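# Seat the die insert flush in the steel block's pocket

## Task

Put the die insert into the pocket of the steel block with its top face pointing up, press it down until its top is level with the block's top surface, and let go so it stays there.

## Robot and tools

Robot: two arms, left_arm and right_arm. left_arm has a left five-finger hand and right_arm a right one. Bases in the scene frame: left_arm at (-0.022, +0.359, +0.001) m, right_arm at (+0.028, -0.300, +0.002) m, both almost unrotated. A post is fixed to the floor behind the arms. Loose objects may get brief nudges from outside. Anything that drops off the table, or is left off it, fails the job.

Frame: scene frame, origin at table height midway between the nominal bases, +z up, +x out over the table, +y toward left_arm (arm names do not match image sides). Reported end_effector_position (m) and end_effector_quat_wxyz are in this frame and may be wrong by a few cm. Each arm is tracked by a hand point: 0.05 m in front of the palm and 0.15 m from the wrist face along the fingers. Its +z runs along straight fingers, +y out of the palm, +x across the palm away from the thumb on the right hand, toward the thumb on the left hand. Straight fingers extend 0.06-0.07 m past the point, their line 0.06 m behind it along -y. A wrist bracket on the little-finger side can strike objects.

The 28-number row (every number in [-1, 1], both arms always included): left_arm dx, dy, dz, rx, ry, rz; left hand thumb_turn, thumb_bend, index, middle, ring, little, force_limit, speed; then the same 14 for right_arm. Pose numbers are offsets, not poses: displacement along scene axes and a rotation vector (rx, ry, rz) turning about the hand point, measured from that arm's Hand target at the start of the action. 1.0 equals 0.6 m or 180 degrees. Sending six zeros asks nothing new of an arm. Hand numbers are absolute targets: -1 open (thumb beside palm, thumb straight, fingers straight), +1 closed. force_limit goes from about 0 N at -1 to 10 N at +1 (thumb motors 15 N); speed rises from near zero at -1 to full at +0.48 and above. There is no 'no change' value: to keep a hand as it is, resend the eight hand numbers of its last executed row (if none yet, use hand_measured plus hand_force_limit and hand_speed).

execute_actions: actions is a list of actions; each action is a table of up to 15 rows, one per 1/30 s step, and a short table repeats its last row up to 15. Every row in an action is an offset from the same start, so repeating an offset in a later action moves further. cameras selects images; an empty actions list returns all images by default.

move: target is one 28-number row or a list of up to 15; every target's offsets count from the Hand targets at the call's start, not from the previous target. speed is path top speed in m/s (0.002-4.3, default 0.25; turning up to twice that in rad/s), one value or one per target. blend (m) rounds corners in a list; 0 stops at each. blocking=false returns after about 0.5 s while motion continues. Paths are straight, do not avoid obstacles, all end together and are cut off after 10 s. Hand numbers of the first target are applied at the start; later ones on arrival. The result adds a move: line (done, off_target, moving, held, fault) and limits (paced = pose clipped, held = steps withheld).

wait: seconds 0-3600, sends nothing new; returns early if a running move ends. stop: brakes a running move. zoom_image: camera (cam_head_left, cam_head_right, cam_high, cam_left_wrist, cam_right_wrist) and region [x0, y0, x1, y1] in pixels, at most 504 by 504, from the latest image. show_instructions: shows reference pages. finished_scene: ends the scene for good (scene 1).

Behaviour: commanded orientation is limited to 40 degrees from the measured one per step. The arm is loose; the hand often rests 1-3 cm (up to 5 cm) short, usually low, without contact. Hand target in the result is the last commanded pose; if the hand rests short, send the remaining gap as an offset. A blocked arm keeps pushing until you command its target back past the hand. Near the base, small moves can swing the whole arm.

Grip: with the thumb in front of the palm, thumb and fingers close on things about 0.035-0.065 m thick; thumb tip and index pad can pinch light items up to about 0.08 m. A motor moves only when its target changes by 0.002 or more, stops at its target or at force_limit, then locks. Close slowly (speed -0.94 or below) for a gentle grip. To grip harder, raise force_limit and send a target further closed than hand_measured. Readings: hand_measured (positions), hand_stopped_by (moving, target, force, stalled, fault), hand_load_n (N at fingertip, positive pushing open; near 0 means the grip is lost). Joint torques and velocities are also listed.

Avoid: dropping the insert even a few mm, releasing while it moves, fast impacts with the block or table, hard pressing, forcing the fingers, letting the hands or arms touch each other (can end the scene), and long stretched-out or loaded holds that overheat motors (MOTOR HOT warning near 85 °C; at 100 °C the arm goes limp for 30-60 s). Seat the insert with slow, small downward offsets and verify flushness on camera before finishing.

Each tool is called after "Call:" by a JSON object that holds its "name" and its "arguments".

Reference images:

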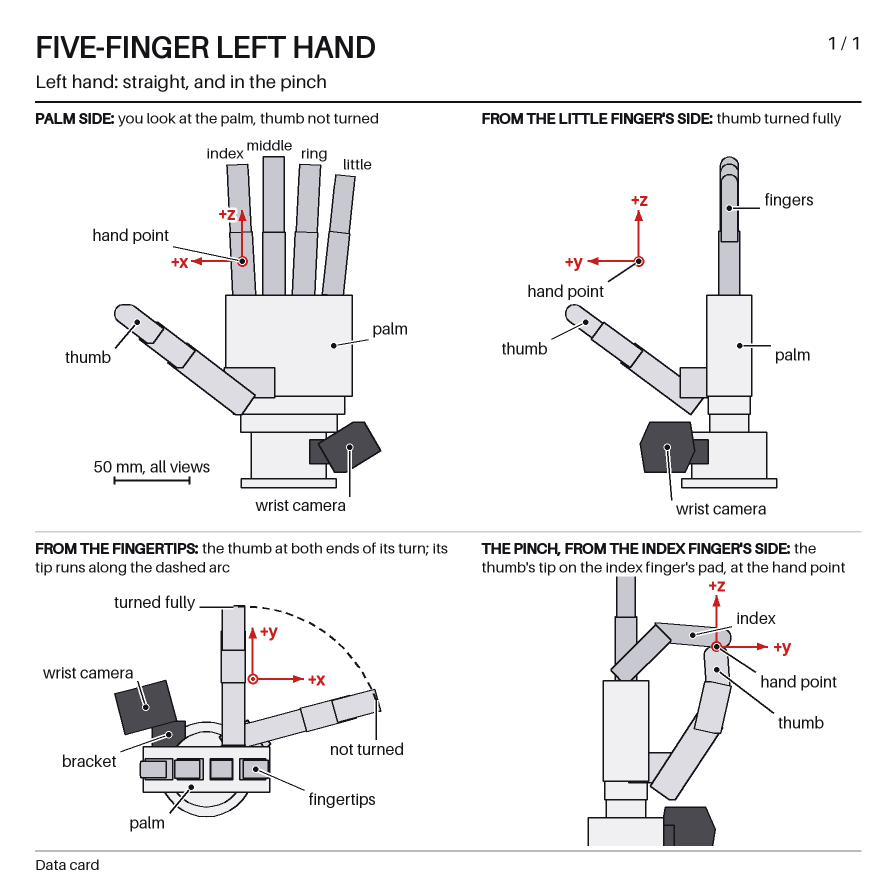

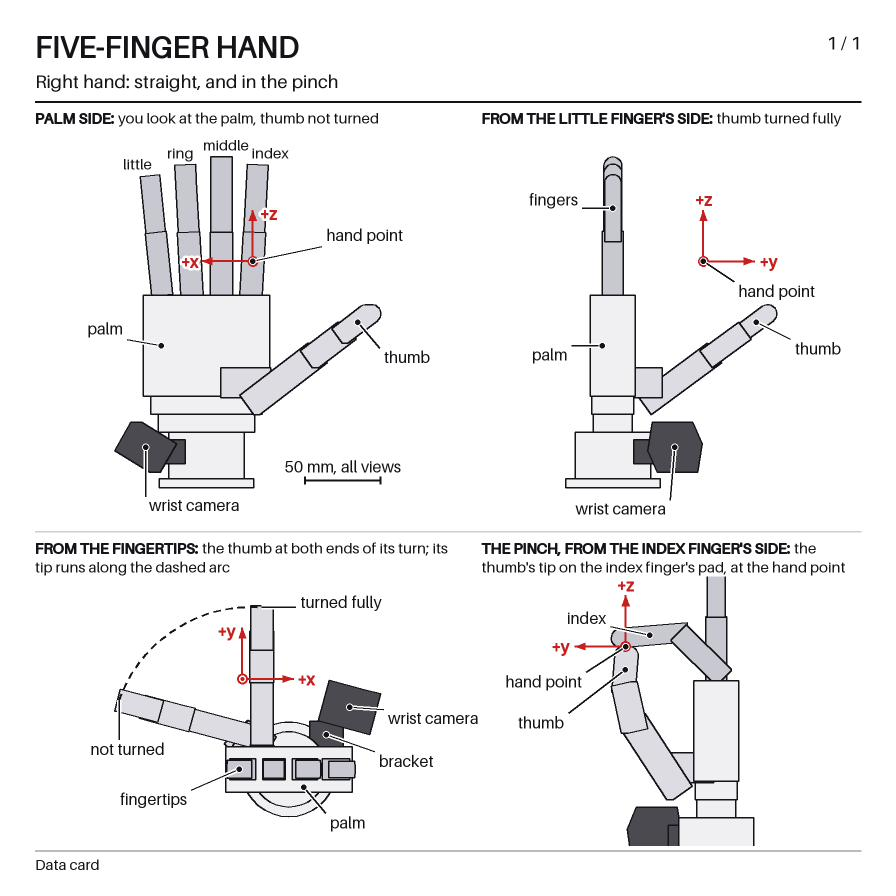

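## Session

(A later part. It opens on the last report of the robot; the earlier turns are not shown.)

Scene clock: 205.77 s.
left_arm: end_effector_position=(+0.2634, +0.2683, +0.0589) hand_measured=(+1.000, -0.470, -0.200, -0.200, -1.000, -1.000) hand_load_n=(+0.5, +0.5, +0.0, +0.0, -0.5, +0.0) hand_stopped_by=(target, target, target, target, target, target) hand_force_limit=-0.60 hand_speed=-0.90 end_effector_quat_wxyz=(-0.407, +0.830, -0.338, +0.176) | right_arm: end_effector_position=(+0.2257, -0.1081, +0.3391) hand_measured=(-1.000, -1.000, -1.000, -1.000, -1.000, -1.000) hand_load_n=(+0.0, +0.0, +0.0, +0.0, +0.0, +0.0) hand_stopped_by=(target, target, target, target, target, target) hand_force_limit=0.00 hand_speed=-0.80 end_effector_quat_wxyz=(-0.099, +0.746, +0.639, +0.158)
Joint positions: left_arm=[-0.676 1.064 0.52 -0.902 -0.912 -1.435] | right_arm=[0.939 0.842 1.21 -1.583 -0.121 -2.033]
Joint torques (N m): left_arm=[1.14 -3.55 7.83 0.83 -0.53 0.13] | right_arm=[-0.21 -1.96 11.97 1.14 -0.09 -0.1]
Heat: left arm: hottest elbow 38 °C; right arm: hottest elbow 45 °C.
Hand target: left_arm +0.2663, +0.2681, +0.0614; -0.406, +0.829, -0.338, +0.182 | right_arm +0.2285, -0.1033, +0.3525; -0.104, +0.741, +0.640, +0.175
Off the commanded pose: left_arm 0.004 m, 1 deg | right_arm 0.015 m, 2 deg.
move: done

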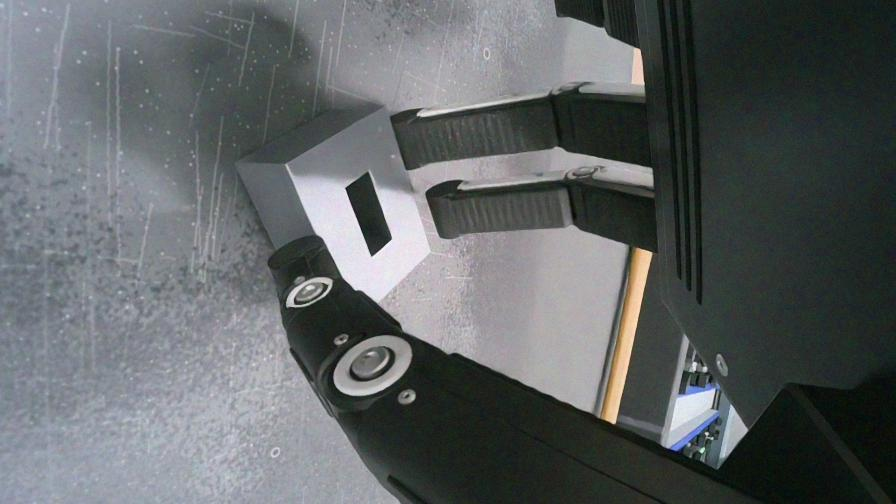

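Call:
{"name": "move", "arguments": {"target": [0,0,0,0,0,0,1,-0.47,0.12,0.12,-1,-1,-0.6,-0.94,0,0,0,0,0,0,-1,-1,-1,-1,-1,-1,0,-0.8], "speed": 0.05, "cameras": ["cam_left_wrist"]}}

Scene clock: 208.03 s.
left_arm: end_effector_position=(+0.2634, +0.2682, +0.0590) hand_measured=(+1.000, -0.470, +0.008, -0.020, -1.000, -1.000) hand_load_n=(+0.0, +4.5, +3.0, +2.5, +0.0, +0.0) hand_stopped_by=(target, target, force, force, target, target) hand_force_limit=-0.60 hand_speed=-0.94 end_effector_quat_wxyz=(-0.407, +0.830, -0.338, +0.176) | right_arm: end_effector_position=(+0.2257, -0.1081, +0.3391) hand_measured=(-1.000, -1.000, -1.000, -1.000, -1.000, -1.000) hand_load_n=(+0.0, +0.0, +0.0, +0.0, +0.5, +0.0) hand_stopped_by=(target, target, target, target, target, target) hand_force_limit=0.00 hand_speed=-0.80 end_effector_quat_wxyz=(-0.099, +0.746, +0.639, +0.158)
Joint positions: left_arm=[-0.676 1.064 0.52 -0.902 -0.912 -1.435] | right_arm=[0.939 0.842 1.21 -1.583 -0.121 -2.033]
Joint torques (N m): left_arm=[1.08 -3.55 7.83 0.83 -0.53 0.12] | right_arm=[-0.21 -1.9 11.96 1.13 -0.09 -0.1]
Heat: left arm: hottest elbow 38 °C; right arm: hottest elbow 45 °C.
Hand target: left_arm +0.2663, +0.2681, +0.0614; -0.406, +0.829, -0.338, +0.182 | right_arm +0.2285, -0.1033, +0.3525; -0.104, +0.741, +0.640, +0.175
Off the commanded pose: left_arm 0.004 m, 1 deg | right_arm 0.015 m, 2 deg.
move: done

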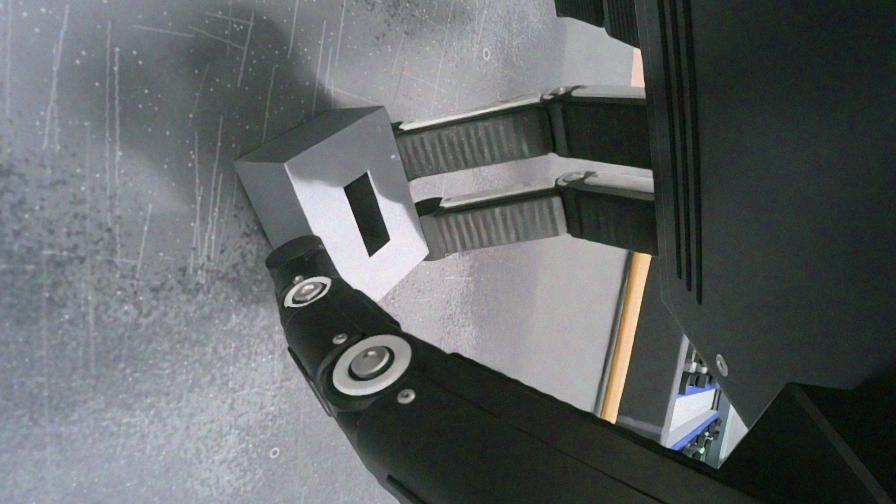

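Call:
{"name": "zoom_image", "arguments": {"camera": "cam_left_wrist", "region": [210, 80, 450, 320]}}

Scaled by 2.100 from the camera's image (finer frame: 1280x720).

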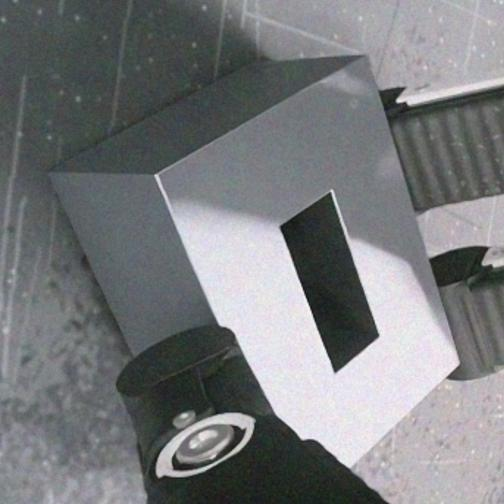

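Call:
{"name": "move", "arguments": {"target": [[0,0,0.12,0,0,0,1,-0.47,0.12,0.12,-1,-1,-0.6,-0.94,0,0,0,0,0,0,-1,-1,-1,-1,-1,-1,0,-0.8],[0.003,0.183,0.13,0,0,0,1,-0.47,0.12,0.12,-1,-1,-0.6,-0.94,0,0,0,0,0,0,-1,-1,-1,-1,-1,-1,0,-0.8],[0.003,0.183,0.078,0,0,0,1,-0.47,0.12,0.12,-1,-1,-0.6,-0.94,0,0,0,0,0,0,-1,-1,-1,-1,-1,-1,0,-0.8]], "speed": 0.1, "cameras": ["cam_left_wrist"]}}

Scene clock: 213.90 s.
left_arm: end_effector_position=(+0.2639, +0.3777, +0.1063) hand_measured=(+1.000, -0.470, +0.008, -0.020, -1.000, -1.000) hand_load_n=(+0.0, +0.0, +0.0, +0.0, +0.0, +0.0) hand_stopped_by=(target, target, force, force, target, target) hand_force_limit=-0.60 hand_speed=-0.94 end_effector_quat_wxyz=(-0.402, +0.833, -0.335, +0.178) | right_arm: end_effector_position=(+0.2257, -0.1081, +0.3391) hand_measured=(-1.000, -1.000, -1.000, -1.000, -1.000, -1.000) hand_load_n=(+0.0, +0.0, +0.0, +0.0, +0.0, +0.0) hand_stopped_by=(target, target, target, target, target, target) hand_force_limit=0.00 hand_speed=-0.80 end_effector_quat_wxyz=(-0.099, +0.746, +0.639, +0.158)
Joint positions: left_arm=[-0.192 0.675 0.441 -0.719 -0.72 -0.783] | right_arm=[0.939 0.842 1.21 -1.583 -0.121 -2.033]
Joint torques (N m): left_arm=[0.85 1.03 9.95 1.81 -0.34 0.13] | right_arm=[-0.21 -1.9 11.99 1.13 -0.09 -0.1]
Heat: left arm: hottest elbow 38 °C; right arm: hottest elbow 46 °C.
Hand target: left_arm +0.2681, +0.3780, +0.1082; -0.406, +0.830, -0.338, +0.182 | right_arm +0.2285, -0.1033, +0.3525; -0.104, +0.741, +0.640, +0.175
Off the commanded pose: left_arm 0.005 m, 1 deg | right_arm 0.015 m, 2 deg.
move: done

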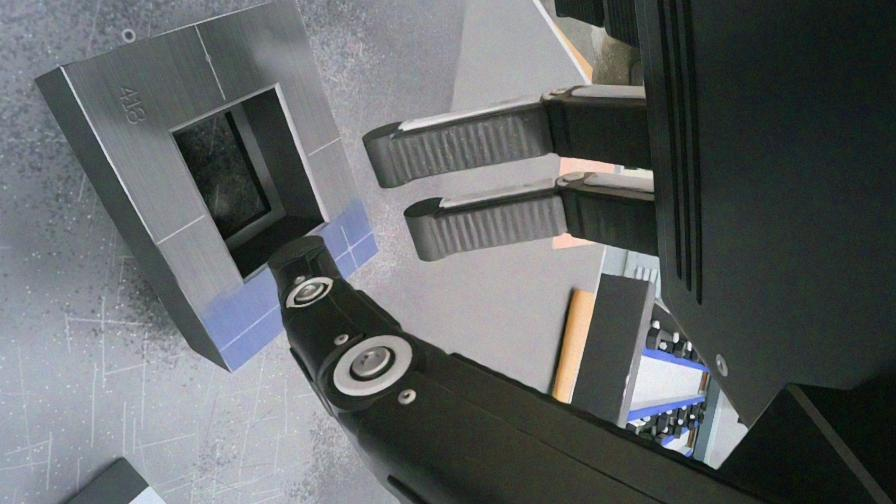

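Call:
{"name": "execute_actions", "arguments": {"actions": []}}

Call:
{"name": "zoom_image", "arguments": {"camera": "cam_high", "region": [240, 230, 410, 370]}}

Scene clock: 214.13 s.
left_arm: end_effector_position=(+0.2639, +0.3777, +0.1063) hand_measured=(+1.000, -0.470, +0.008, -0.020, -1.000, -1.000) hand_load_n=(+0.0, +0.0, +0.0, +0.0, +0.0, +0.0) hand_stopped_by=(target, target, force, force, target, target) hand_force_limit=-0.60 hand_speed=-0.94 end_effector_quat_wxyz=(-0.402, +0.833, -0.335, +0.178) | right_arm: end_effector_position=(+0.2257, -0.1081, +0.3391) hand_measured=(-1.000, -1.000, -1.000, -1.000, -1.000, -1.000) hand_load_n=(+0.0, +0.0, +0.0, +0.0, +0.0, +0.0) hand_stopped_by=(target, target, target, target, target, target) hand_force_limit=0.00 hand_speed=-0.80 end_effector_quat_wxyz=(-0.099, +0.746, +0.639, +0.158)
Joint positions: left_arm=[-0.192 0.675 0.441 -0.719 -0.72 -0.783] | right_arm=[0.939 0.842 1.21 -1.583 -0.121 -2.033]
Joint velocities: within noise
Joint torques (N m): left_arm=[0.79 0.91 9.95 1.83 -0.34 0.13] | right_arm=[-0.15 -1.9 11.99 1.13 -0.09 -0.1]
Heat: left arm: hottest elbow 38 °C; right arm: hottest elbow 46 °C.
Hand target: left_arm +0.2681, +0.3780, +0.1082; -0.406, +0.830, -0.338, +0.182 | right_arm +0.2285, -0.1033, +0.3525; -0.104, +0.741, +0.640, +0.175
Off the commanded pose: left_arm 0.005 m, 1 deg | right_arm 0.015 m, 2 deg.

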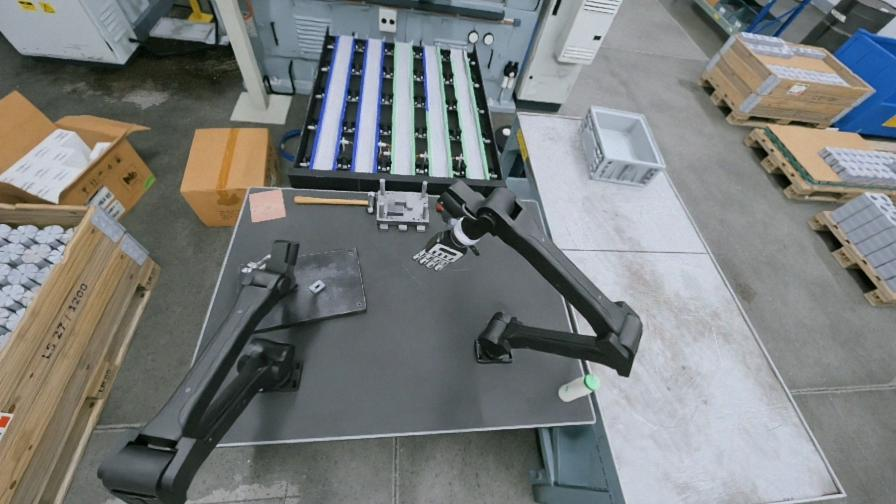

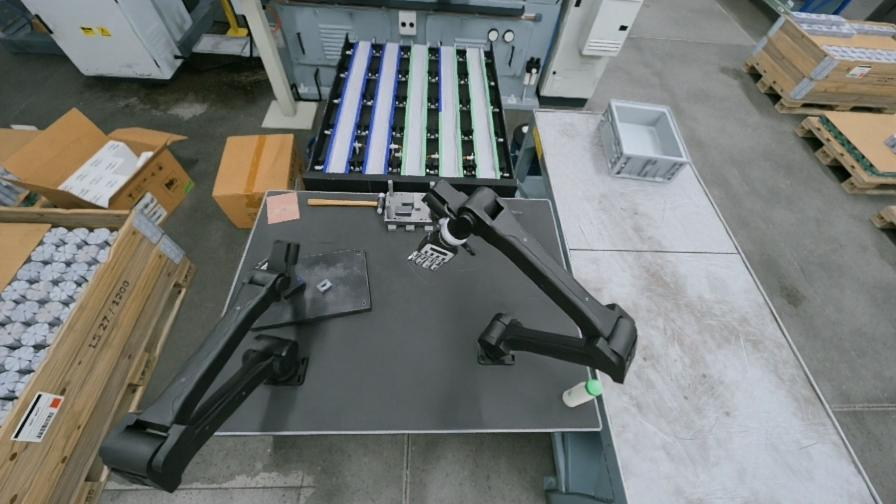

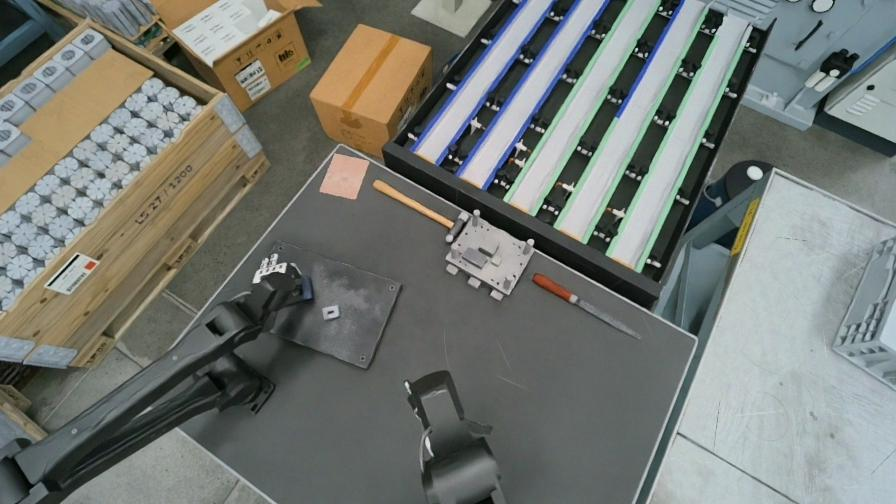

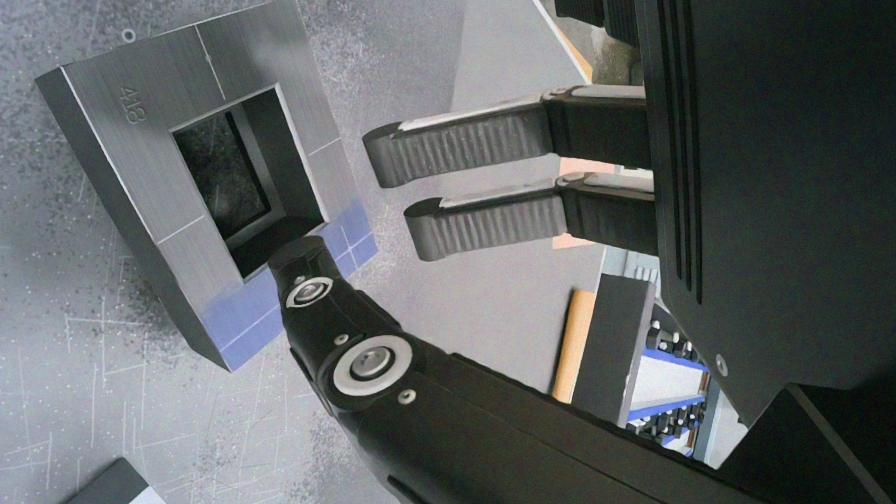

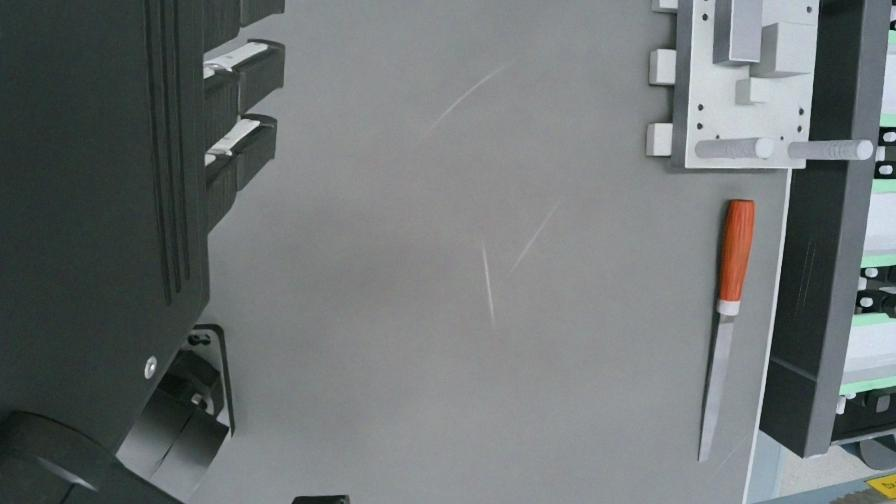

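Scaled by 2.965 from the camera's image (finer frame: 1280x720).

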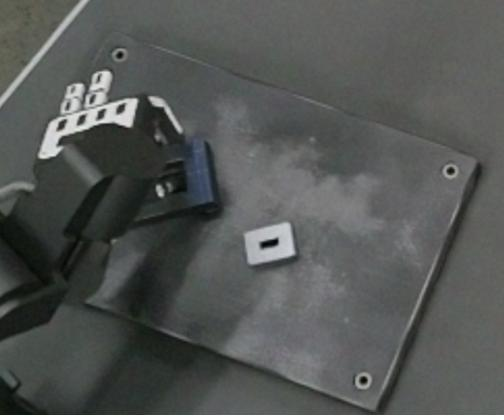

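Call:
{"name": "zoom_image", "arguments": {"camera": "cam_left_wrist", "region": [20, 0, 390, 380]}}

Call:
{"name": "zoom_image", "arguments": {"camera": "cam_left_wrist", "region": [150, 70, 350, 300]}}

Scaled by 1.326 from the camera's image (finer frame: 1280x720).

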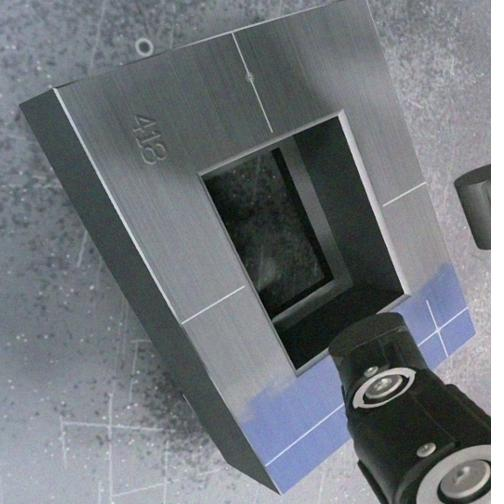

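Scaled by 2.191 from the camera's image (finer frame: 1280x720).

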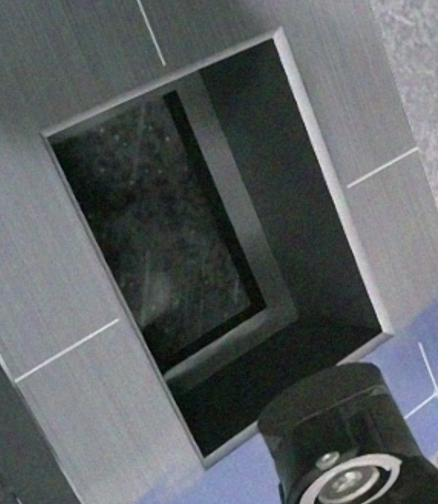

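Call:
{"name": "move", "arguments": {"target": [[0,0,0.05,0,0,0,1,-0.75,-0.5,-0.5,-1,-1,-0.3,-0.4,0,0,0,0,0,0,-1,-1,-1,-1,-1,-1,0,-0.8],[-0.0227,-0.1725,0.05,0.0056,0.0056,0,1,-0.75,-0.5,-0.5,-1,-1,-0.3,-0.4,0,0,0,0,0,0,-1,-1,-1,-1,-1,-1,0,-0.8],[-0.0227,-0.1725,-0.02,0.0056,0.0056,0,1,-0.75,-0.5,-0.5,-1,-1,-0.3,-0.4,0,0,0,0,0,0,-1,-1,-1,-1,-1,-1,0,-0.8]], "speed": 0.12, "cameras": ["cam_left_wrist"]}}

Scene clock: 223.40 s.
left_arm: end_effector_position=(+0.2493, +0.2789, +0.0944) hand_measured=(+1.000, -0.750, -0.500, -0.500, -1.000, -1.000) hand_load_n=(+0.0, +0.0, +0.0, +0.0, -0.5, +0.0) hand_stopped_by=(target, target, target, target, target, target) hand_force_limit=-0.30 hand_speed=-0.40 end_effector_quat_wxyz=(-0.411, +0.825, -0.353, +0.159) | right_arm: end_effector_position=(+0.2257, -0.1081, +0.3391) hand_measured=(-1.000, -1.000, -1.000, -1.000, -1.000, -1.000) hand_load_n=(+0.0, +0.0, +0.0, +0.0, +0.0, +0.0) hand_stopped_by=(target, target, target, target, target, target) hand_force_limit=0.00 hand_speed=-0.80 end_effector_quat_wxyz=(-0.099, +0.746, +0.639, +0.158)
Joint positions: left_arm=[-0.677 0.965 0.572 -1.084 -0.91 -1.418] | right_arm=[0.939 0.842 1.21 -1.583 -0.121 -2.033]
Joint torques (N m): left_arm=[-0.03 -1.55 8.76 0.75 -0.71 -0.19] | right_arm=[-0.21 -1.9 11.97 1.13 -0.09 -0.1]
Heat: left arm: hottest elbow 38 °C; right arm: hottest elbow 46 °C.
Hand target: left_arm +0.2544, +0.2745, +0.0961; -0.410, +0.827, -0.344, +0.171 | right_arm +0.2285, -0.1033, +0.3525; -0.104, +0.741, +0.640, +0.175
Off the commanded pose: left_arm 0.007 m, 2 deg | right_arm 0.015 m, 2 deg.
move: done

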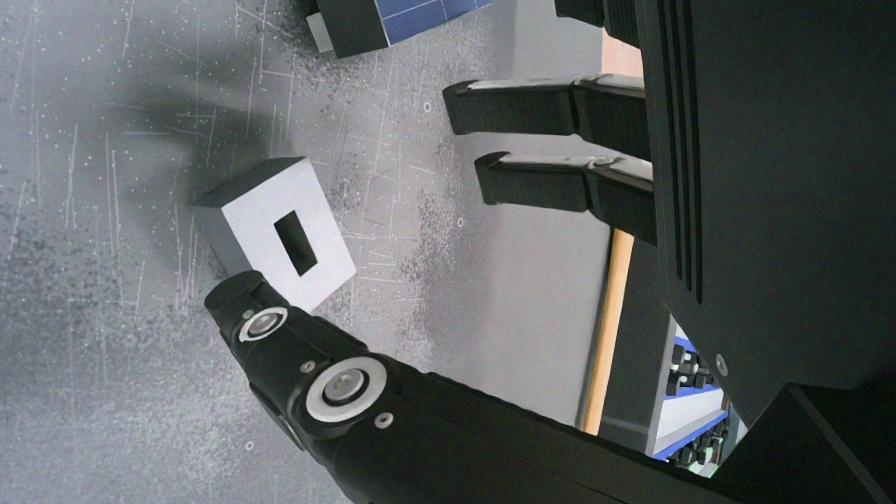

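Call:
{"name": "move", "arguments": {"target": [0.0078,0.0058,-0.056,0,0,0,1,-0.75,-0.5,-0.5,-1,-1,-0.3,-0.4,0,0,0,0,0,0,-1,-1,-1,-1,-1,-1,0,-0.8], "speed": 0.07, "cameras": ["cam_left_wrist"]}}

Scene clock: 226.03 s.
left_arm: end_effector_position=(+0.2569, +0.2770, +0.0641) hand_measured=(+1.000, -0.750, -0.500, -0.500, -1.000, -1.000) hand_load_n=(+0.0, +0.0, +0.0, +0.0, +0.0, +0.0) hand_stopped_by=(target, target, target, target, target, target) hand_force_limit=-0.30 hand_speed=-0.40 end_effector_quat_wxyz=(-0.407, +0.830, -0.340, +0.173) | right_arm: end_effector_position=(+0.2257, -0.1081, +0.3391) hand_measured=(-1.000, -1.000, -1.000, -1.000, -1.000, -1.000) hand_load_n=(+0.0, +0.0, +0.0, +0.0, +0.0, +0.0) hand_stopped_by=(target, target, target, target, target, target) hand_force_limit=0.00 hand_speed=-0.80 end_effector_quat_wxyz=(-0.099, +0.746, +0.639, +0.158)
Joint positions: left_arm=[-0.664 1.018 0.509 -0.929 -0.91 -1.417] | right_arm=[0.939 0.842 1.21 -1.583 -0.121 -2.033]
Joint torques (N m): left_arm=[1.14 -1.67 8.02 0.81 -0.61 0.12] | right_arm=[-0.21 -1.9 11.97 1.11 -0.09 -0.1]
Heat: left arm: hottest elbow 38 °C; right arm: hottest elbow 46 °C.
Hand target: left_arm +0.2592, +0.2779, +0.0627; -0.410, +0.828, -0.343, +0.171 | right_arm +0.2285, -0.1033, +0.3525; -0.104, +0.741, +0.640, +0.175
Off the commanded pose: left_arm 0.003 m, 1 deg | right_arm 0.015 m, 2 deg.
move: done

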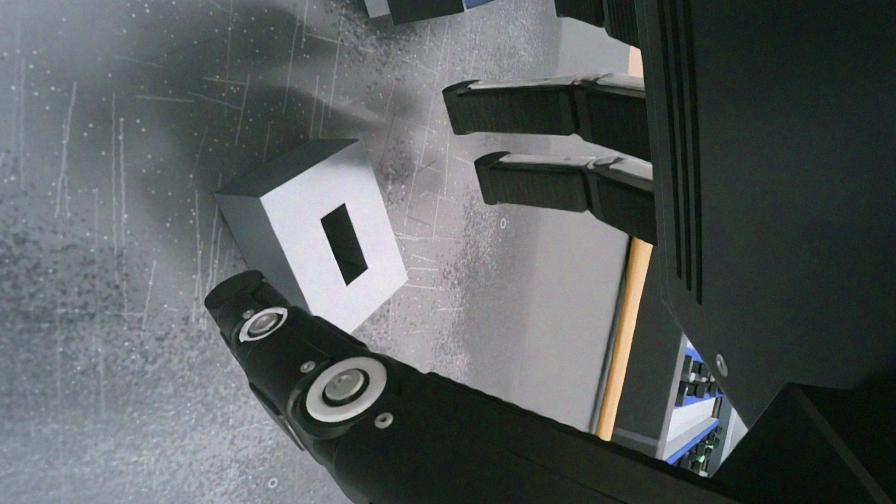

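Call:
{"name": "move", "arguments": {"target": [-0.0035,-0.002,-0.006,0,0,0,1,-0.75,-0.5,-0.5,-1,-1,-0.3,-0.4,0,0,0,0,0,0,-1,-1,-1,-1,-1,-1,0,-0.8], "speed": 0.07, "cameras": ["cam_left_wrist"]}}

Scene clock: 227.60 s.
left_arm: end_effector_position=(+0.2552, +0.2784, +0.0614) hand_measured=(+1.000, -0.750, -0.500, -0.500, -1.000, -1.000) hand_load_n=(+0.0, +0.0, +0.0, +0.0, +0.0, +0.0) hand_stopped_by=(target, target, target, target, target, target) hand_force_limit=-0.30 hand_speed=-0.40 end_effector_quat_wxyz=(-0.409, +0.829, -0.342, +0.169) | right_arm: end_effector_position=(+0.2257, -0.1081, +0.3391) hand_measured=(-1.000, -1.000, -1.000, -1.000, -1.000, -1.000) hand_load_n=(+0.0, +0.0, +0.0, +0.0, +0.0, +0.0) hand_stopped_by=(target, target, target, target, target, target) hand_force_limit=0.00 hand_speed=-0.80 end_effector_quat_wxyz=(-0.099, +0.746, +0.639, +0.158)
Joint positions: left_arm=[-0.664 1.022 0.504 -0.929 -0.91 -1.417] | right_arm=[0.939 0.842 1.21 -1.583 -0.121 -2.033]
Joint torques (N m): left_arm=[0.21 -1.49 7.84 0.81 -0.65 -0.03] | right_arm=[-0.15 -1.9 11.99 1.14 -0.09 -0.1]
Heat: left arm: hottest elbow 38 °C; right arm: hottest elbow 46 °C.
Hand target: left_arm +0.2571, +0.2767, +0.0590; -0.410, +0.828, -0.343, +0.171 | right_arm +0.2285, -0.1033, +0.3525; -0.104, +0.741, +0.640, +0.175
Off the commanded pose: left_arm 0.003 m, 0 deg | right_arm 0.015 m, 2 deg.
move: done

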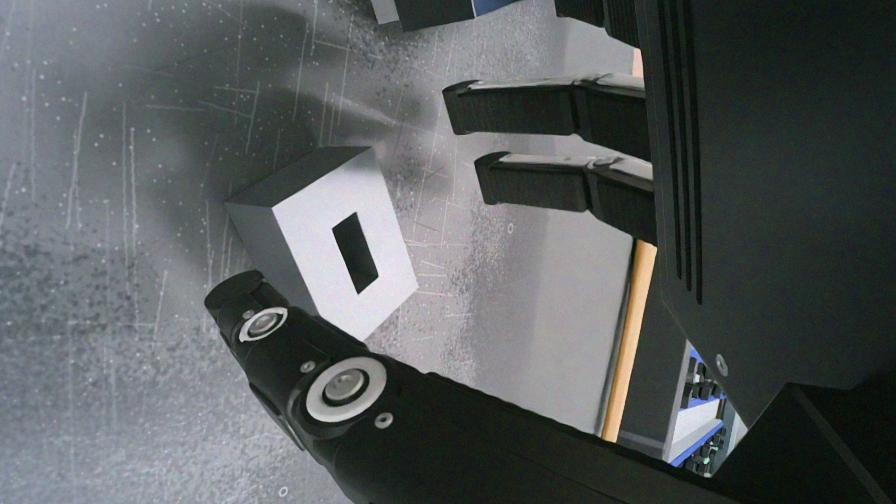

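Call:
{"name": "move", "arguments": {"target": [[0,0,0,0,0,0,1,-0.5,-0.2,-0.2,-1,-1,-0.6,-0.88,0,0,0,0,0,0,-1,-1,-1,-1,-1,-1,0,-0.8],[0,0,0,0,0,0,1,-0.5,0.2,0.2,-1,-1,-0.6,-0.94,0,0,0,0,0,0,-1,-1,-1,-1,-1,-1,0,-0.8]], "speed": 0.05, "cameras": ["cam_left_wrist"]}}

Scene clock: 232.17 s.
left_arm: end_effector_position=(+0.2552, +0.2784, +0.0614) hand_measured=(+1.000, -0.500, +0.042, +0.002, -1.000, -1.000) hand_load_n=(+0.0, +4.0, +2.5, +1.5, -0.5, +0.0) hand_stopped_by=(target, target, force, force, target, target) hand_force_limit=-0.60 hand_speed=-0.94 end_effector_quat_wxyz=(-0.409, +0.829, -0.342, +0.169) | right_arm: end_effector_position=(+0.2257, -0.1081, +0.3391) hand_measured=(-1.000, -1.000, -1.000, -1.000, -1.000, -1.000) hand_load_n=(+0.0, +0.0, +0.0, +0.0, +0.0, +0.0) hand_stopped_by=(target, target, target, target, target, target) hand_force_limit=0.00 hand_speed=-0.80 end_effector_quat_wxyz=(-0.099, +0.746, +0.639, +0.158)
Joint positions: left_arm=[-0.664 1.022 0.504 -0.929 -0.91 -1.417] | right_arm=[0.939 0.842 1.21 -1.583 -0.121 -2.033]
Joint torques (N m): left_arm=[0.26 -1.32 7.84 0.83 -0.65 -0.03] | right_arm=[-0.21 -1.9 11.99 1.14 -0.09 -0.1]
Heat: left arm: hottest elbow 38 °C; right arm: hottest elbow 46 °C.
Hand target: left_arm +0.2571, +0.2767, +0.0590; -0.410, +0.828, -0.343, +0.171 | right_arm +0.2285, -0.1033, +0.3525; -0.104, +0.741, +0.640, +0.175
Off the commanded pose: left_arm 0.003 m, 0 deg | right_arm 0.015 m, 2 deg.
move: done

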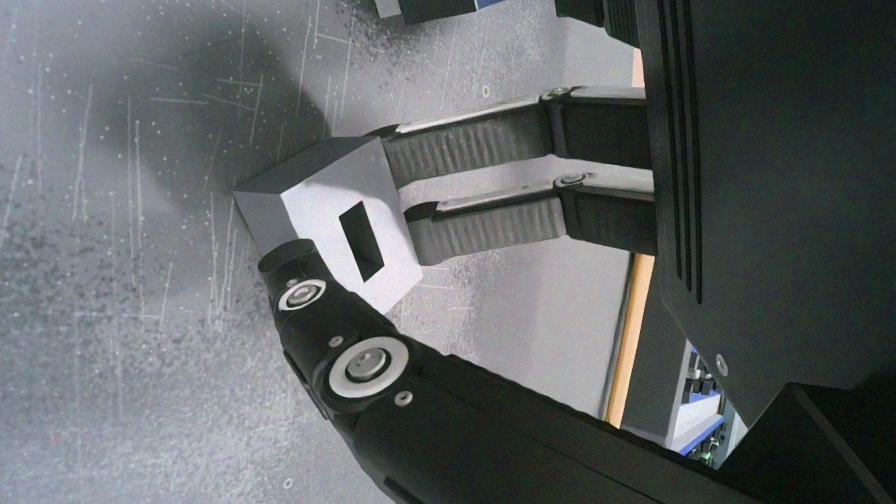

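Call:
{"name": "move", "arguments": {"target": [0,0,0,0,0,0,1,-0.3,0.3,0.3,-1,-1,-0.25,-0.94,0,0,0,0,0,0,-1,-1,-1,-1,-1,-1,0,-0.8], "speed": 0.05}}

Call:
{"name": "move", "arguments": {"target": [0,0,0.04,0,0,0,1,-0.3,0.3,0.3,-1,-1,-0.25,-0.94,0,0,0,0,0,0,-1,-1,-1,-1,-1,-1,0,-0.8], "speed": 0.06, "cameras": ["cam_left_wrist"]}}

Scene clock: 233.40 s.
left_arm: end_effector_position=(+0.2552, +0.2784, +0.0614) hand_measured=(+1.000, -0.500, +0.046, +0.012, -1.000, -1.000) hand_load_n=(+0.0, +7.0, +3.5, +4.0, +0.0, +0.0) hand_stopped_by=(target, force, force, force, target, target) hand_force_limit=-0.25 hand_speed=-0.94 end_effector_quat_wxyz=(-0.409, +0.829, -0.342, +0.169) | right_arm: end_effector_position=(+0.2257, -0.1081, +0.3391) hand_measured=(-1.000, -1.000, -1.000, -1.000, -1.000, -1.000) hand_load_n=(+0.0, +0.0, +0.0, +0.0, +0.0, +0.0) hand_stopped_by=(target, target, target, target, target, target) hand_force_limit=0.00 hand_speed=-0.80 end_effector_quat_wxyz=(-0.099, +0.746, +0.639, +0.158)
Joint positions: left_arm=[-0.664 1.022 0.504 -0.929 -0.91 -1.417] | right_arm=[0.939 0.842 1.21 -1.583 -0.121 -2.033]
Joint torques (N m): left_arm=[0.21 -1.44 7.84 0.81 -0.65 -0.03] | right_arm=[-0.21 -1.96 11.97 1.13 -0.09 -0.1]
Heat: left arm: hottest elbow 38 °C; right arm: hottest elbow 46 °C.
Hand target: left_arm +0.2571, +0.2767, +0.0590; -0.410, +0.828, -0.343, +0.171 | right_arm +0.2285, -0.1033, +0.3525; -0.104, +0.741, +0.640, +0.175
Off the commanded pose: left_arm 0.003 m, 0 deg | right_arm 0.015 m, 2 deg.
move: done

Scene clock: 234.40 s.
left_arm: end_effector_position=(+0.2448, +0.2870, +0.0653) hand_measured=(+1.000, -0.500, +0.046, +0.012, -1.000, -1.000) hand_load_n=(+0.0, +0.0, +0.0, +0.0, +0.5, +0.0) hand_stopped_by=(target, force, force, force, target, target) hand_force_limit=-0.25 hand_speed=-0.94 end_effector_quat_wxyz=(-0.413, +0.827, -0.349, +0.154) | right_arm: end_effector_position=(+0.2257, -0.1081, +0.3391) hand_measured=(-1.000, -1.000, -1.000, -1.000, -1.000, -1.000) hand_load_n=(+0.0, +0.0, +0.0, +0.0, +0.0, +0.0) hand_stopped_by=(target, target, target, target, target, target) hand_force_limit=0.00 hand_speed=-0.80 end_effector_quat_wxyz=(-0.099, +0.746, +0.639, +0.158)
Joint positions: left_arm=[-0.664 0.993 0.504 -0.994 -0.91 -1.417] | right_arm=[0.939 0.842 1.21 -1.583 -0.121 -2.033]
Joint torques (N m): left_arm=[0.26 -2.37 11.54 -0.28 -0.64 -0.01] | right_arm=[-0.26 -1.9 11.99 1.14 -0.09 -0.1]
Heat: left arm: hottest elbow 38 °C; right arm: hottest elbow 46 °C.
Hand target: left_arm +0.2570, +0.2768, +0.0830; -0.410, +0.827, -0.343, +0.171 | right_arm +0.2285, -0.1033, +0.3525; -0.104, +0.741, +0.640, +0.175
Off the commanded pose: left_arm 0.024 m, 2 deg | right_arm 0.015 m, 2 deg.
move: off_target (left_arm)

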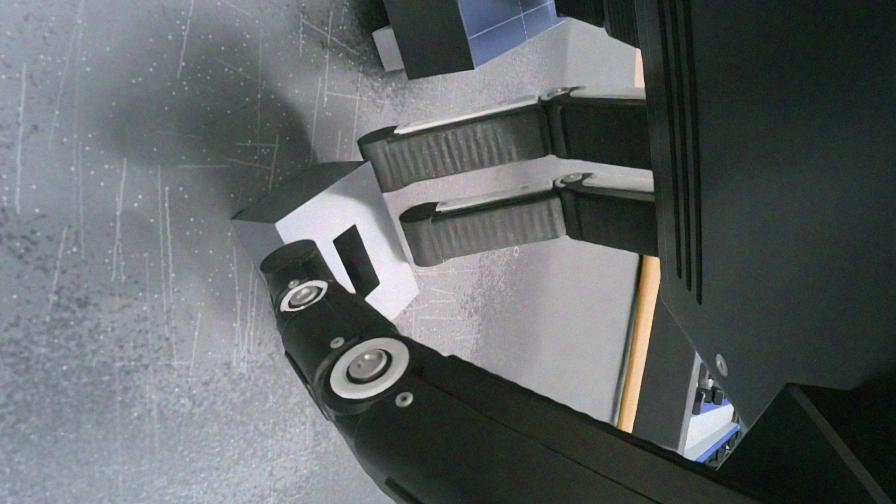

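Call:
{"name": "move", "arguments": {"target": [[0,0,0,0,0,0,1,-0.7,-0.5,-0.5,-1,-1,-0.3,-0.4,0,0,0,0,0,0,-1,-1,-1,-1,-1,-1,0,-0.8],[0,0,0.04,0,0,0,1,-0.7,-0.5,-0.5,-1,-1,-0.3,-0.4,0,0,0,0,0,0,-1,-1,-1,-1,-1,-1,0,-0.8],[0,0,0.0,0,0,0,1,-0.7,-0.5,-0.5,-1,-1,-0.3,-0.4,0,0,0,0,0,0,-1,-1,-1,-1,-1,-1,0,-0.8]], "speed": 0.08, "cameras": ["cam_left_wrist"]}}

Scene clock: 239.47 s.
left_arm: end_effector_position=(+0.2547, +0.2788, +0.0843) hand_measured=(+1.000, -0.700, -0.500, -0.500, -1.000, -1.000) hand_load_n=(+0.0, +0.0, +0.0, +0.0, +0.0, +0.0) hand_stopped_by=(target, target, target, target, target, target) hand_force_limit=-0.30 hand_speed=-0.40 end_effector_quat_wxyz=(-0.409, +0.829, -0.342, +0.168) | right_arm: end_effector_position=(+0.2257, -0.1081, +0.3391) hand_measured=(-1.000, -1.000, -1.000, -1.000, -1.000, -1.000) hand_load_n=(+0.0, +0.0, -0.5, +0.0, +0.0, +0.0) hand_stopped_by=(target, target, target, target, target, target) hand_force_limit=0.00 hand_speed=-0.80 end_effector_quat_wxyz=(-0.099, +0.746, +0.639, +0.158)
Joint positions: left_arm=[-0.664 0.98 0.548 -1.018 -0.91 -1.417] | right_arm=[0.939 0.842 1.21 -1.583 -0.121 -2.033]
Joint torques (N m): left_arm=[0.26 -1.44 8.29 0.8 -0.65 -0.03] | right_arm=[-0.21 -1.9 12 1.13 -0.09 -0.1]
Heat: left arm: hottest elbow 38 °C; right arm: hottest elbow 46 °C.
Hand target: left_arm +0.2571, +0.2768, +0.0830; -0.410, +0.827, -0.343, +0.171 | right_arm +0.2285, -0.1033, +0.3525; -0.104, +0.741, +0.640, +0.175
Off the commanded pose: left_arm 0.003 m, 0 deg | right_arm 0.015 m, 2 deg.
move: done

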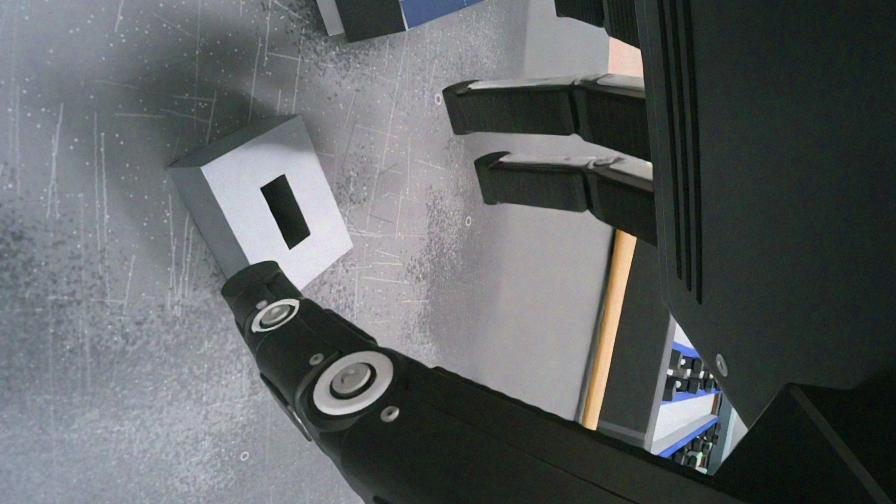

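Call:
{"name": "move", "arguments": {"target": [[-0.016,0.0072,0.01,0,0,0,1,-0.7,-0.5,-0.5,-1,-1,-0.3,-0.4,0,0,0,0,0,0,-1,-1,-1,-1,-1,-1,0,-0.8],[-0.016,0.0072,-0.044,0,0,0,1,-0.7,-0.5,-0.5,-1,-1,-0.3,-0.4,0,0,0,0,0,0,-1,-1,-1,-1,-1,-1,0,-0.8]], "speed": 0.07, "cameras": ["cam_left_wrist"]}}

Scene clock: 242.30 s.
left_arm: end_effector_position=(+0.2445, +0.2851, +0.0576) hand_measured=(+1.000, -0.700, -0.500, -0.500, -1.000, -1.000) hand_load_n=(+0.0, +0.0, +0.0, +0.0, +0.0, +0.0) hand_stopped_by=(target, target, target, target, target, target) hand_force_limit=-0.30 hand_speed=-0.40 end_effector_quat_wxyz=(-0.412, +0.826, -0.349, +0.163) | right_arm: end_effector_position=(+0.2257, -0.1081, +0.3391) hand_measured=(-1.000, -1.000, -1.000, -1.000, -1.000, -1.000) hand_load_n=(+0.0, +0.0, +0.0, +0.0, +0.0, +0.0) hand_stopped_by=(target, target, target, target, target, target) hand_force_limit=0.00 hand_speed=-0.80 end_effector_quat_wxyz=(-0.099, +0.746, +0.639, +0.158)
Joint positions: left_arm=[-0.673 0.997 0.481 -0.951 -0.913 -1.417] | right_arm=[0.939 0.842 1.21 -1.583 -0.121 -2.033]
Joint torques (N m): left_arm=[-0.09 -1.2 7.9 0.79 -0.63 -0.18] | right_arm=[-0.21 -1.9 11.99 1.14 -0.09 -0.1]
Heat: left arm: hottest elbow 38 °C; right arm: hottest elbow 46 °C.
Hand target: left_arm +0.2475, +0.2811, +0.0566; -0.410, +0.828, -0.343, +0.171 | right_arm +0.2285, -0.1033, +0.3525; -0.104, +0.741, +0.640, +0.175
Off the commanded pose: left_arm 0.005 m, 1 deg | right_arm 0.015 m, 2 deg.
move: done

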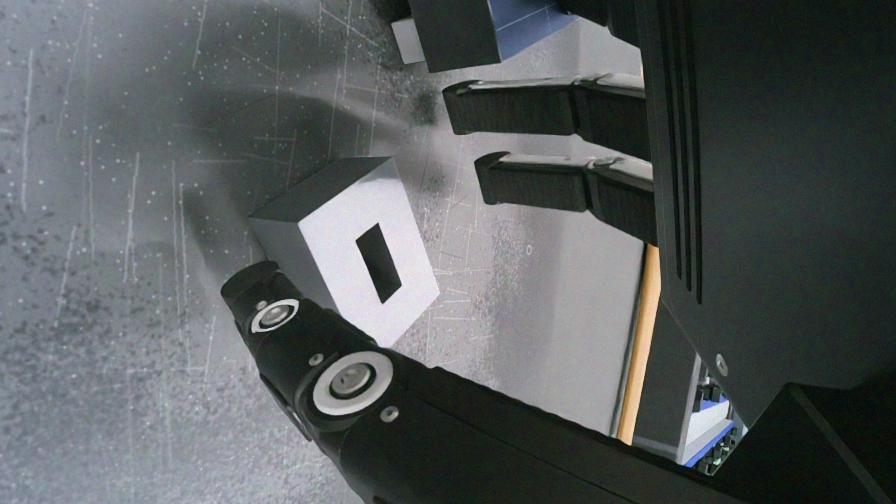

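Call:
{"name": "move", "arguments": {"target": [[0,0,0,0,0,0,1,-0.43,-0.3,-0.3,-1,-1,-0.6,-0.88,0,0,0,0,0,0,-1,-1,-1,-1,-1,-1,0,-0.8],[0,0,0,0,0,0,1,-0.43,0.2,0.2,-1,-1,-0.6,-0.94,0,0,0,0,0,0,-1,-1,-1,-1,-1,-1,0,-0.8]], "speed": 0.05, "cameras": ["cam_left_wrist"]}}

Scene clock: 246.97 s.
left_arm: end_effector_position=(+0.2445, +0.2851, +0.0576) hand_measured=(+1.000, -0.430, -0.024, -0.052, -1.000, -1.000) hand_load_n=(+0.0, +2.5, +1.5, +1.5, +0.0, +0.0) hand_stopped_by=(target, target, force, force, target, target) hand_force_limit=-0.60 hand_speed=-0.94 end_effector_quat_wxyz=(-0.412, +0.826, -0.349, +0.163) | right_arm: end_effector_position=(+0.2257, -0.1081, +0.3391) hand_measured=(-1.000, -1.000, -1.000, -1.000, -1.000, -1.000) hand_load_n=(+0.0, +0.0, +0.0, +0.0, +0.0, +0.0) hand_stopped_by=(target, target, target, target, target, target) hand_force_limit=0.00 hand_speed=-0.80 end_effector_quat_wxyz=(-0.099, +0.746, +0.639, +0.158)
Joint positions: left_arm=[-0.673 0.997 0.481 -0.951 -0.913 -1.417] | right_arm=[0.939 0.842 1.21 -1.583 -0.121 -2.033]
Joint torques (N m): left_arm=[-0.03 -1.32 7.86 0.8 -0.62 -0.18] | right_arm=[-0.21 -1.9 11.99 1.13 -0.09 -0.1]
Heat: left arm: hottest elbow 38 °C; right arm: hottest elbow 46 °C.
Hand target: left_arm +0.2475, +0.2811, +0.0566; -0.410, +0.828, -0.343, +0.171 | right_arm +0.2285, -0.1033, +0.3525; -0.104, +0.741, +0.640, +0.175
Off the commanded pose: left_arm 0.005 m, 1 deg | right_arm 0.015 m, 2 deg.
move: done

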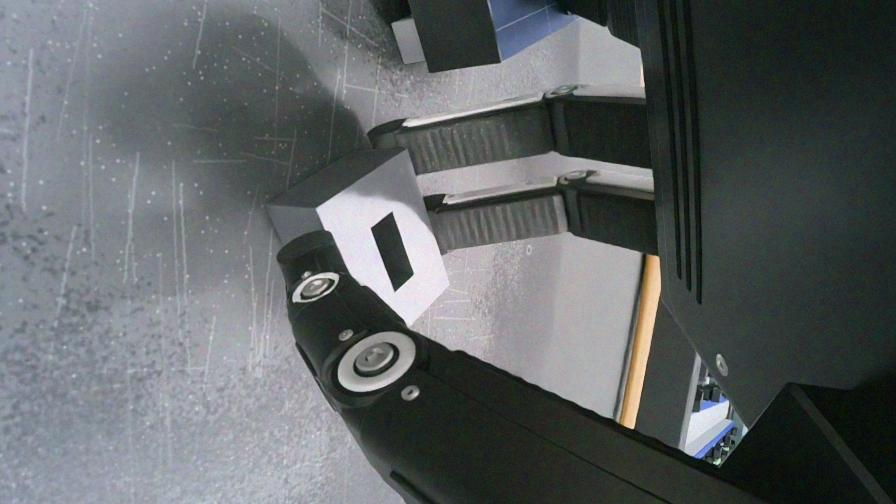

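Call:
{"name": "zoom_image", "arguments": {"camera": "cam_left_wrist", "region": [250, 110, 470, 340]}}

Scaled by 2.191 from the camera's image (finer frame: 1280x720).

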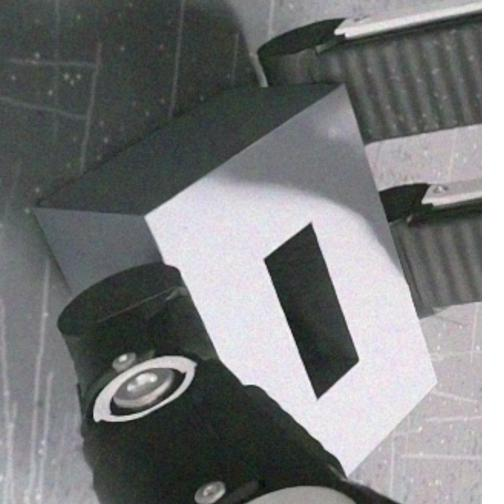

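Call:
{"name": "move", "arguments": {"target": [[0,0,0,0,0,0,1,-0.3,0.3,0.3,-1,-1,-0.25,-0.94,0,0,0,0,0,0,-1,-1,-1,-1,-1,-1,0,-0.8],[0.005,-0.003,0.03,0,0,0,1,-0.3,0.3,0.3,-1,-1,-0.25,-0.94,0,0,0,0,0,0,-1,-1,-1,-1,-1,-1,0,-0.8]], "speed": 0.06, "cameras": ["cam_left_wrist"]}}

Scene clock: 249.57 s.
left_arm: end_effector_position=(+0.2389, +0.2898, +0.0579) hand_measured=(+1.000, -0.428, -0.020, -0.044, -1.000, -1.000) hand_load_n=(+1.0, +7.5, +3.0, +5.0, +0.0, +0.0) hand_stopped_by=(target, force, force, force, target, target) hand_force_limit=-0.25 hand_speed=-0.94 end_effector_quat_wxyz=(-0.415, +0.825, -0.353, +0.152) | right_arm: end_effector_position=(+0.2257, -0.1081, +0.3391) hand_measured=(-1.000, -1.000, -1.000, -1.000, -1.000, -1.000) hand_load_n=(+0.0, +0.0, +0.0, +0.0, +0.0, +0.0) hand_stopped_by=(target, target, target, target, target, target) hand_force_limit=0.00 hand_speed=-0.80 end_effector_quat_wxyz=(-0.099, +0.746, +0.639, +0.158)
Joint positions: left_arm=[-0.673 0.99 0.481 -0.985 -0.913 -1.421] | right_arm=[0.939 0.842 1.21 -1.583 -0.121 -2.033]
Joint torques (N m): left_arm=[0.21 -2.49 11.14 -0.35 -0.6 -0.11] | right_arm=[-0.15 -1.9 11.99 1.13 -0.09 -0.1]
Heat: left arm: hottest elbow 37 °C; right arm: hottest elbow 46 °C.
Hand target: left_arm +0.2505, +0.2793, +0.0746; -0.410, +0.828, -0.343, +0.171 | right_arm +0.2285, -0.1033, +0.3525; -0.104, +0.741, +0.640, +0.175
Off the commanded pose: left_arm 0.023 m, 3 deg | right_arm 0.015 m, 2 deg.
move: off_target (left_arm)

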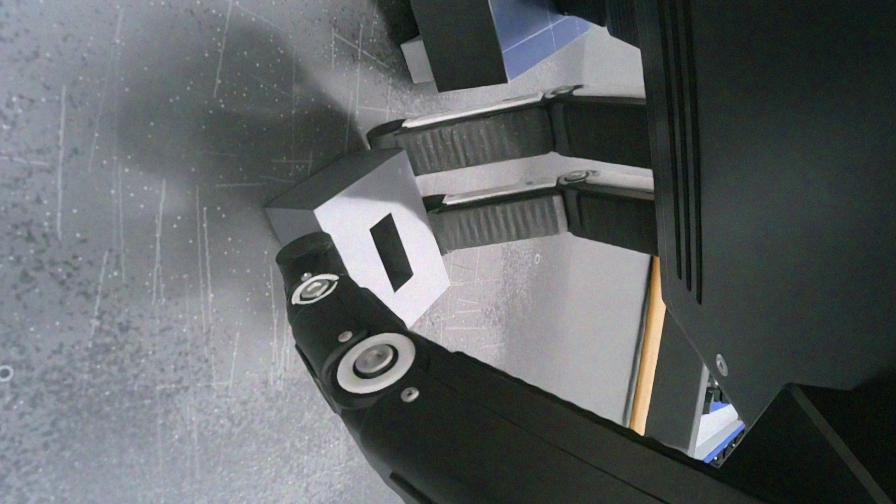

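Call:
{"name": "move", "arguments": {"target": [0.005,0,0.06,0,0,0,1,-0.3,0.3,0.3,-1,-1,-0.25,-0.94,0,0,0,0,0,0,-1,-1,-1,-1,-1,-1,0,-0.8], "speed": 0.05, "cameras": ["cam_left_wrist"]}}

Scene clock: 252.27 s.
left_arm: end_effector_position=(+0.2424, +0.2865, +0.0928) hand_measured=(+1.000, -0.426, -0.020, -0.042, -1.000, -1.000) hand_load_n=(+0.0, +0.0, +0.0, +0.0, +0.0, -0.5) hand_stopped_by=(target, force, force, force, target, target) hand_force_limit=-0.25 hand_speed=-0.94 end_effector_quat_wxyz=(-0.414, +0.825, -0.354, +0.155) | right_arm: end_effector_position=(+0.2257, -0.1081, +0.3391) hand_measured=(-1.000, -1.000, -1.000, -1.000, -1.000, -1.000) hand_load_n=(+0.0, +0.0, +0.0, +0.0, +0.0, +0.0) hand_stopped_by=(target, target, target, target, target, target) hand_force_limit=0.00 hand_speed=-0.80 end_effector_quat_wxyz=(-0.099, +0.746, +0.639, +0.158)
Joint positions: left_arm=[-0.673 0.939 0.555 -1.1 -0.912 -1.415] | right_arm=[0.939 0.842 1.21 -1.583 -0.121 -2.033]
Joint torques (N m): left_arm=[1.03 -2.2 11.78 -0.28 -0.63 0.02] | right_arm=[-0.21 -1.9 11.97 1.13 -0.09 -0.1]
Heat: left arm: hottest elbow 38 °C; right arm: hottest elbow 46 °C.
Hand target: left_arm +0.2534, +0.2793, +0.1105; -0.410, +0.827, -0.343, +0.171 | right_arm +0.2285, -0.1033, +0.3525; -0.104, +0.741, +0.640, +0.175
Off the commanded pose: left_arm 0.022 m, 2 deg | right_arm 0.015 m, 2 deg.
move: off_target (left_arm)

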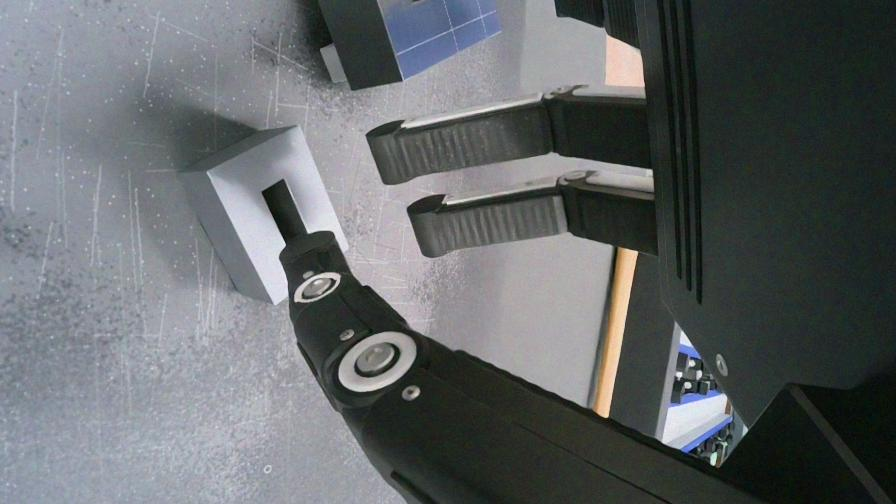

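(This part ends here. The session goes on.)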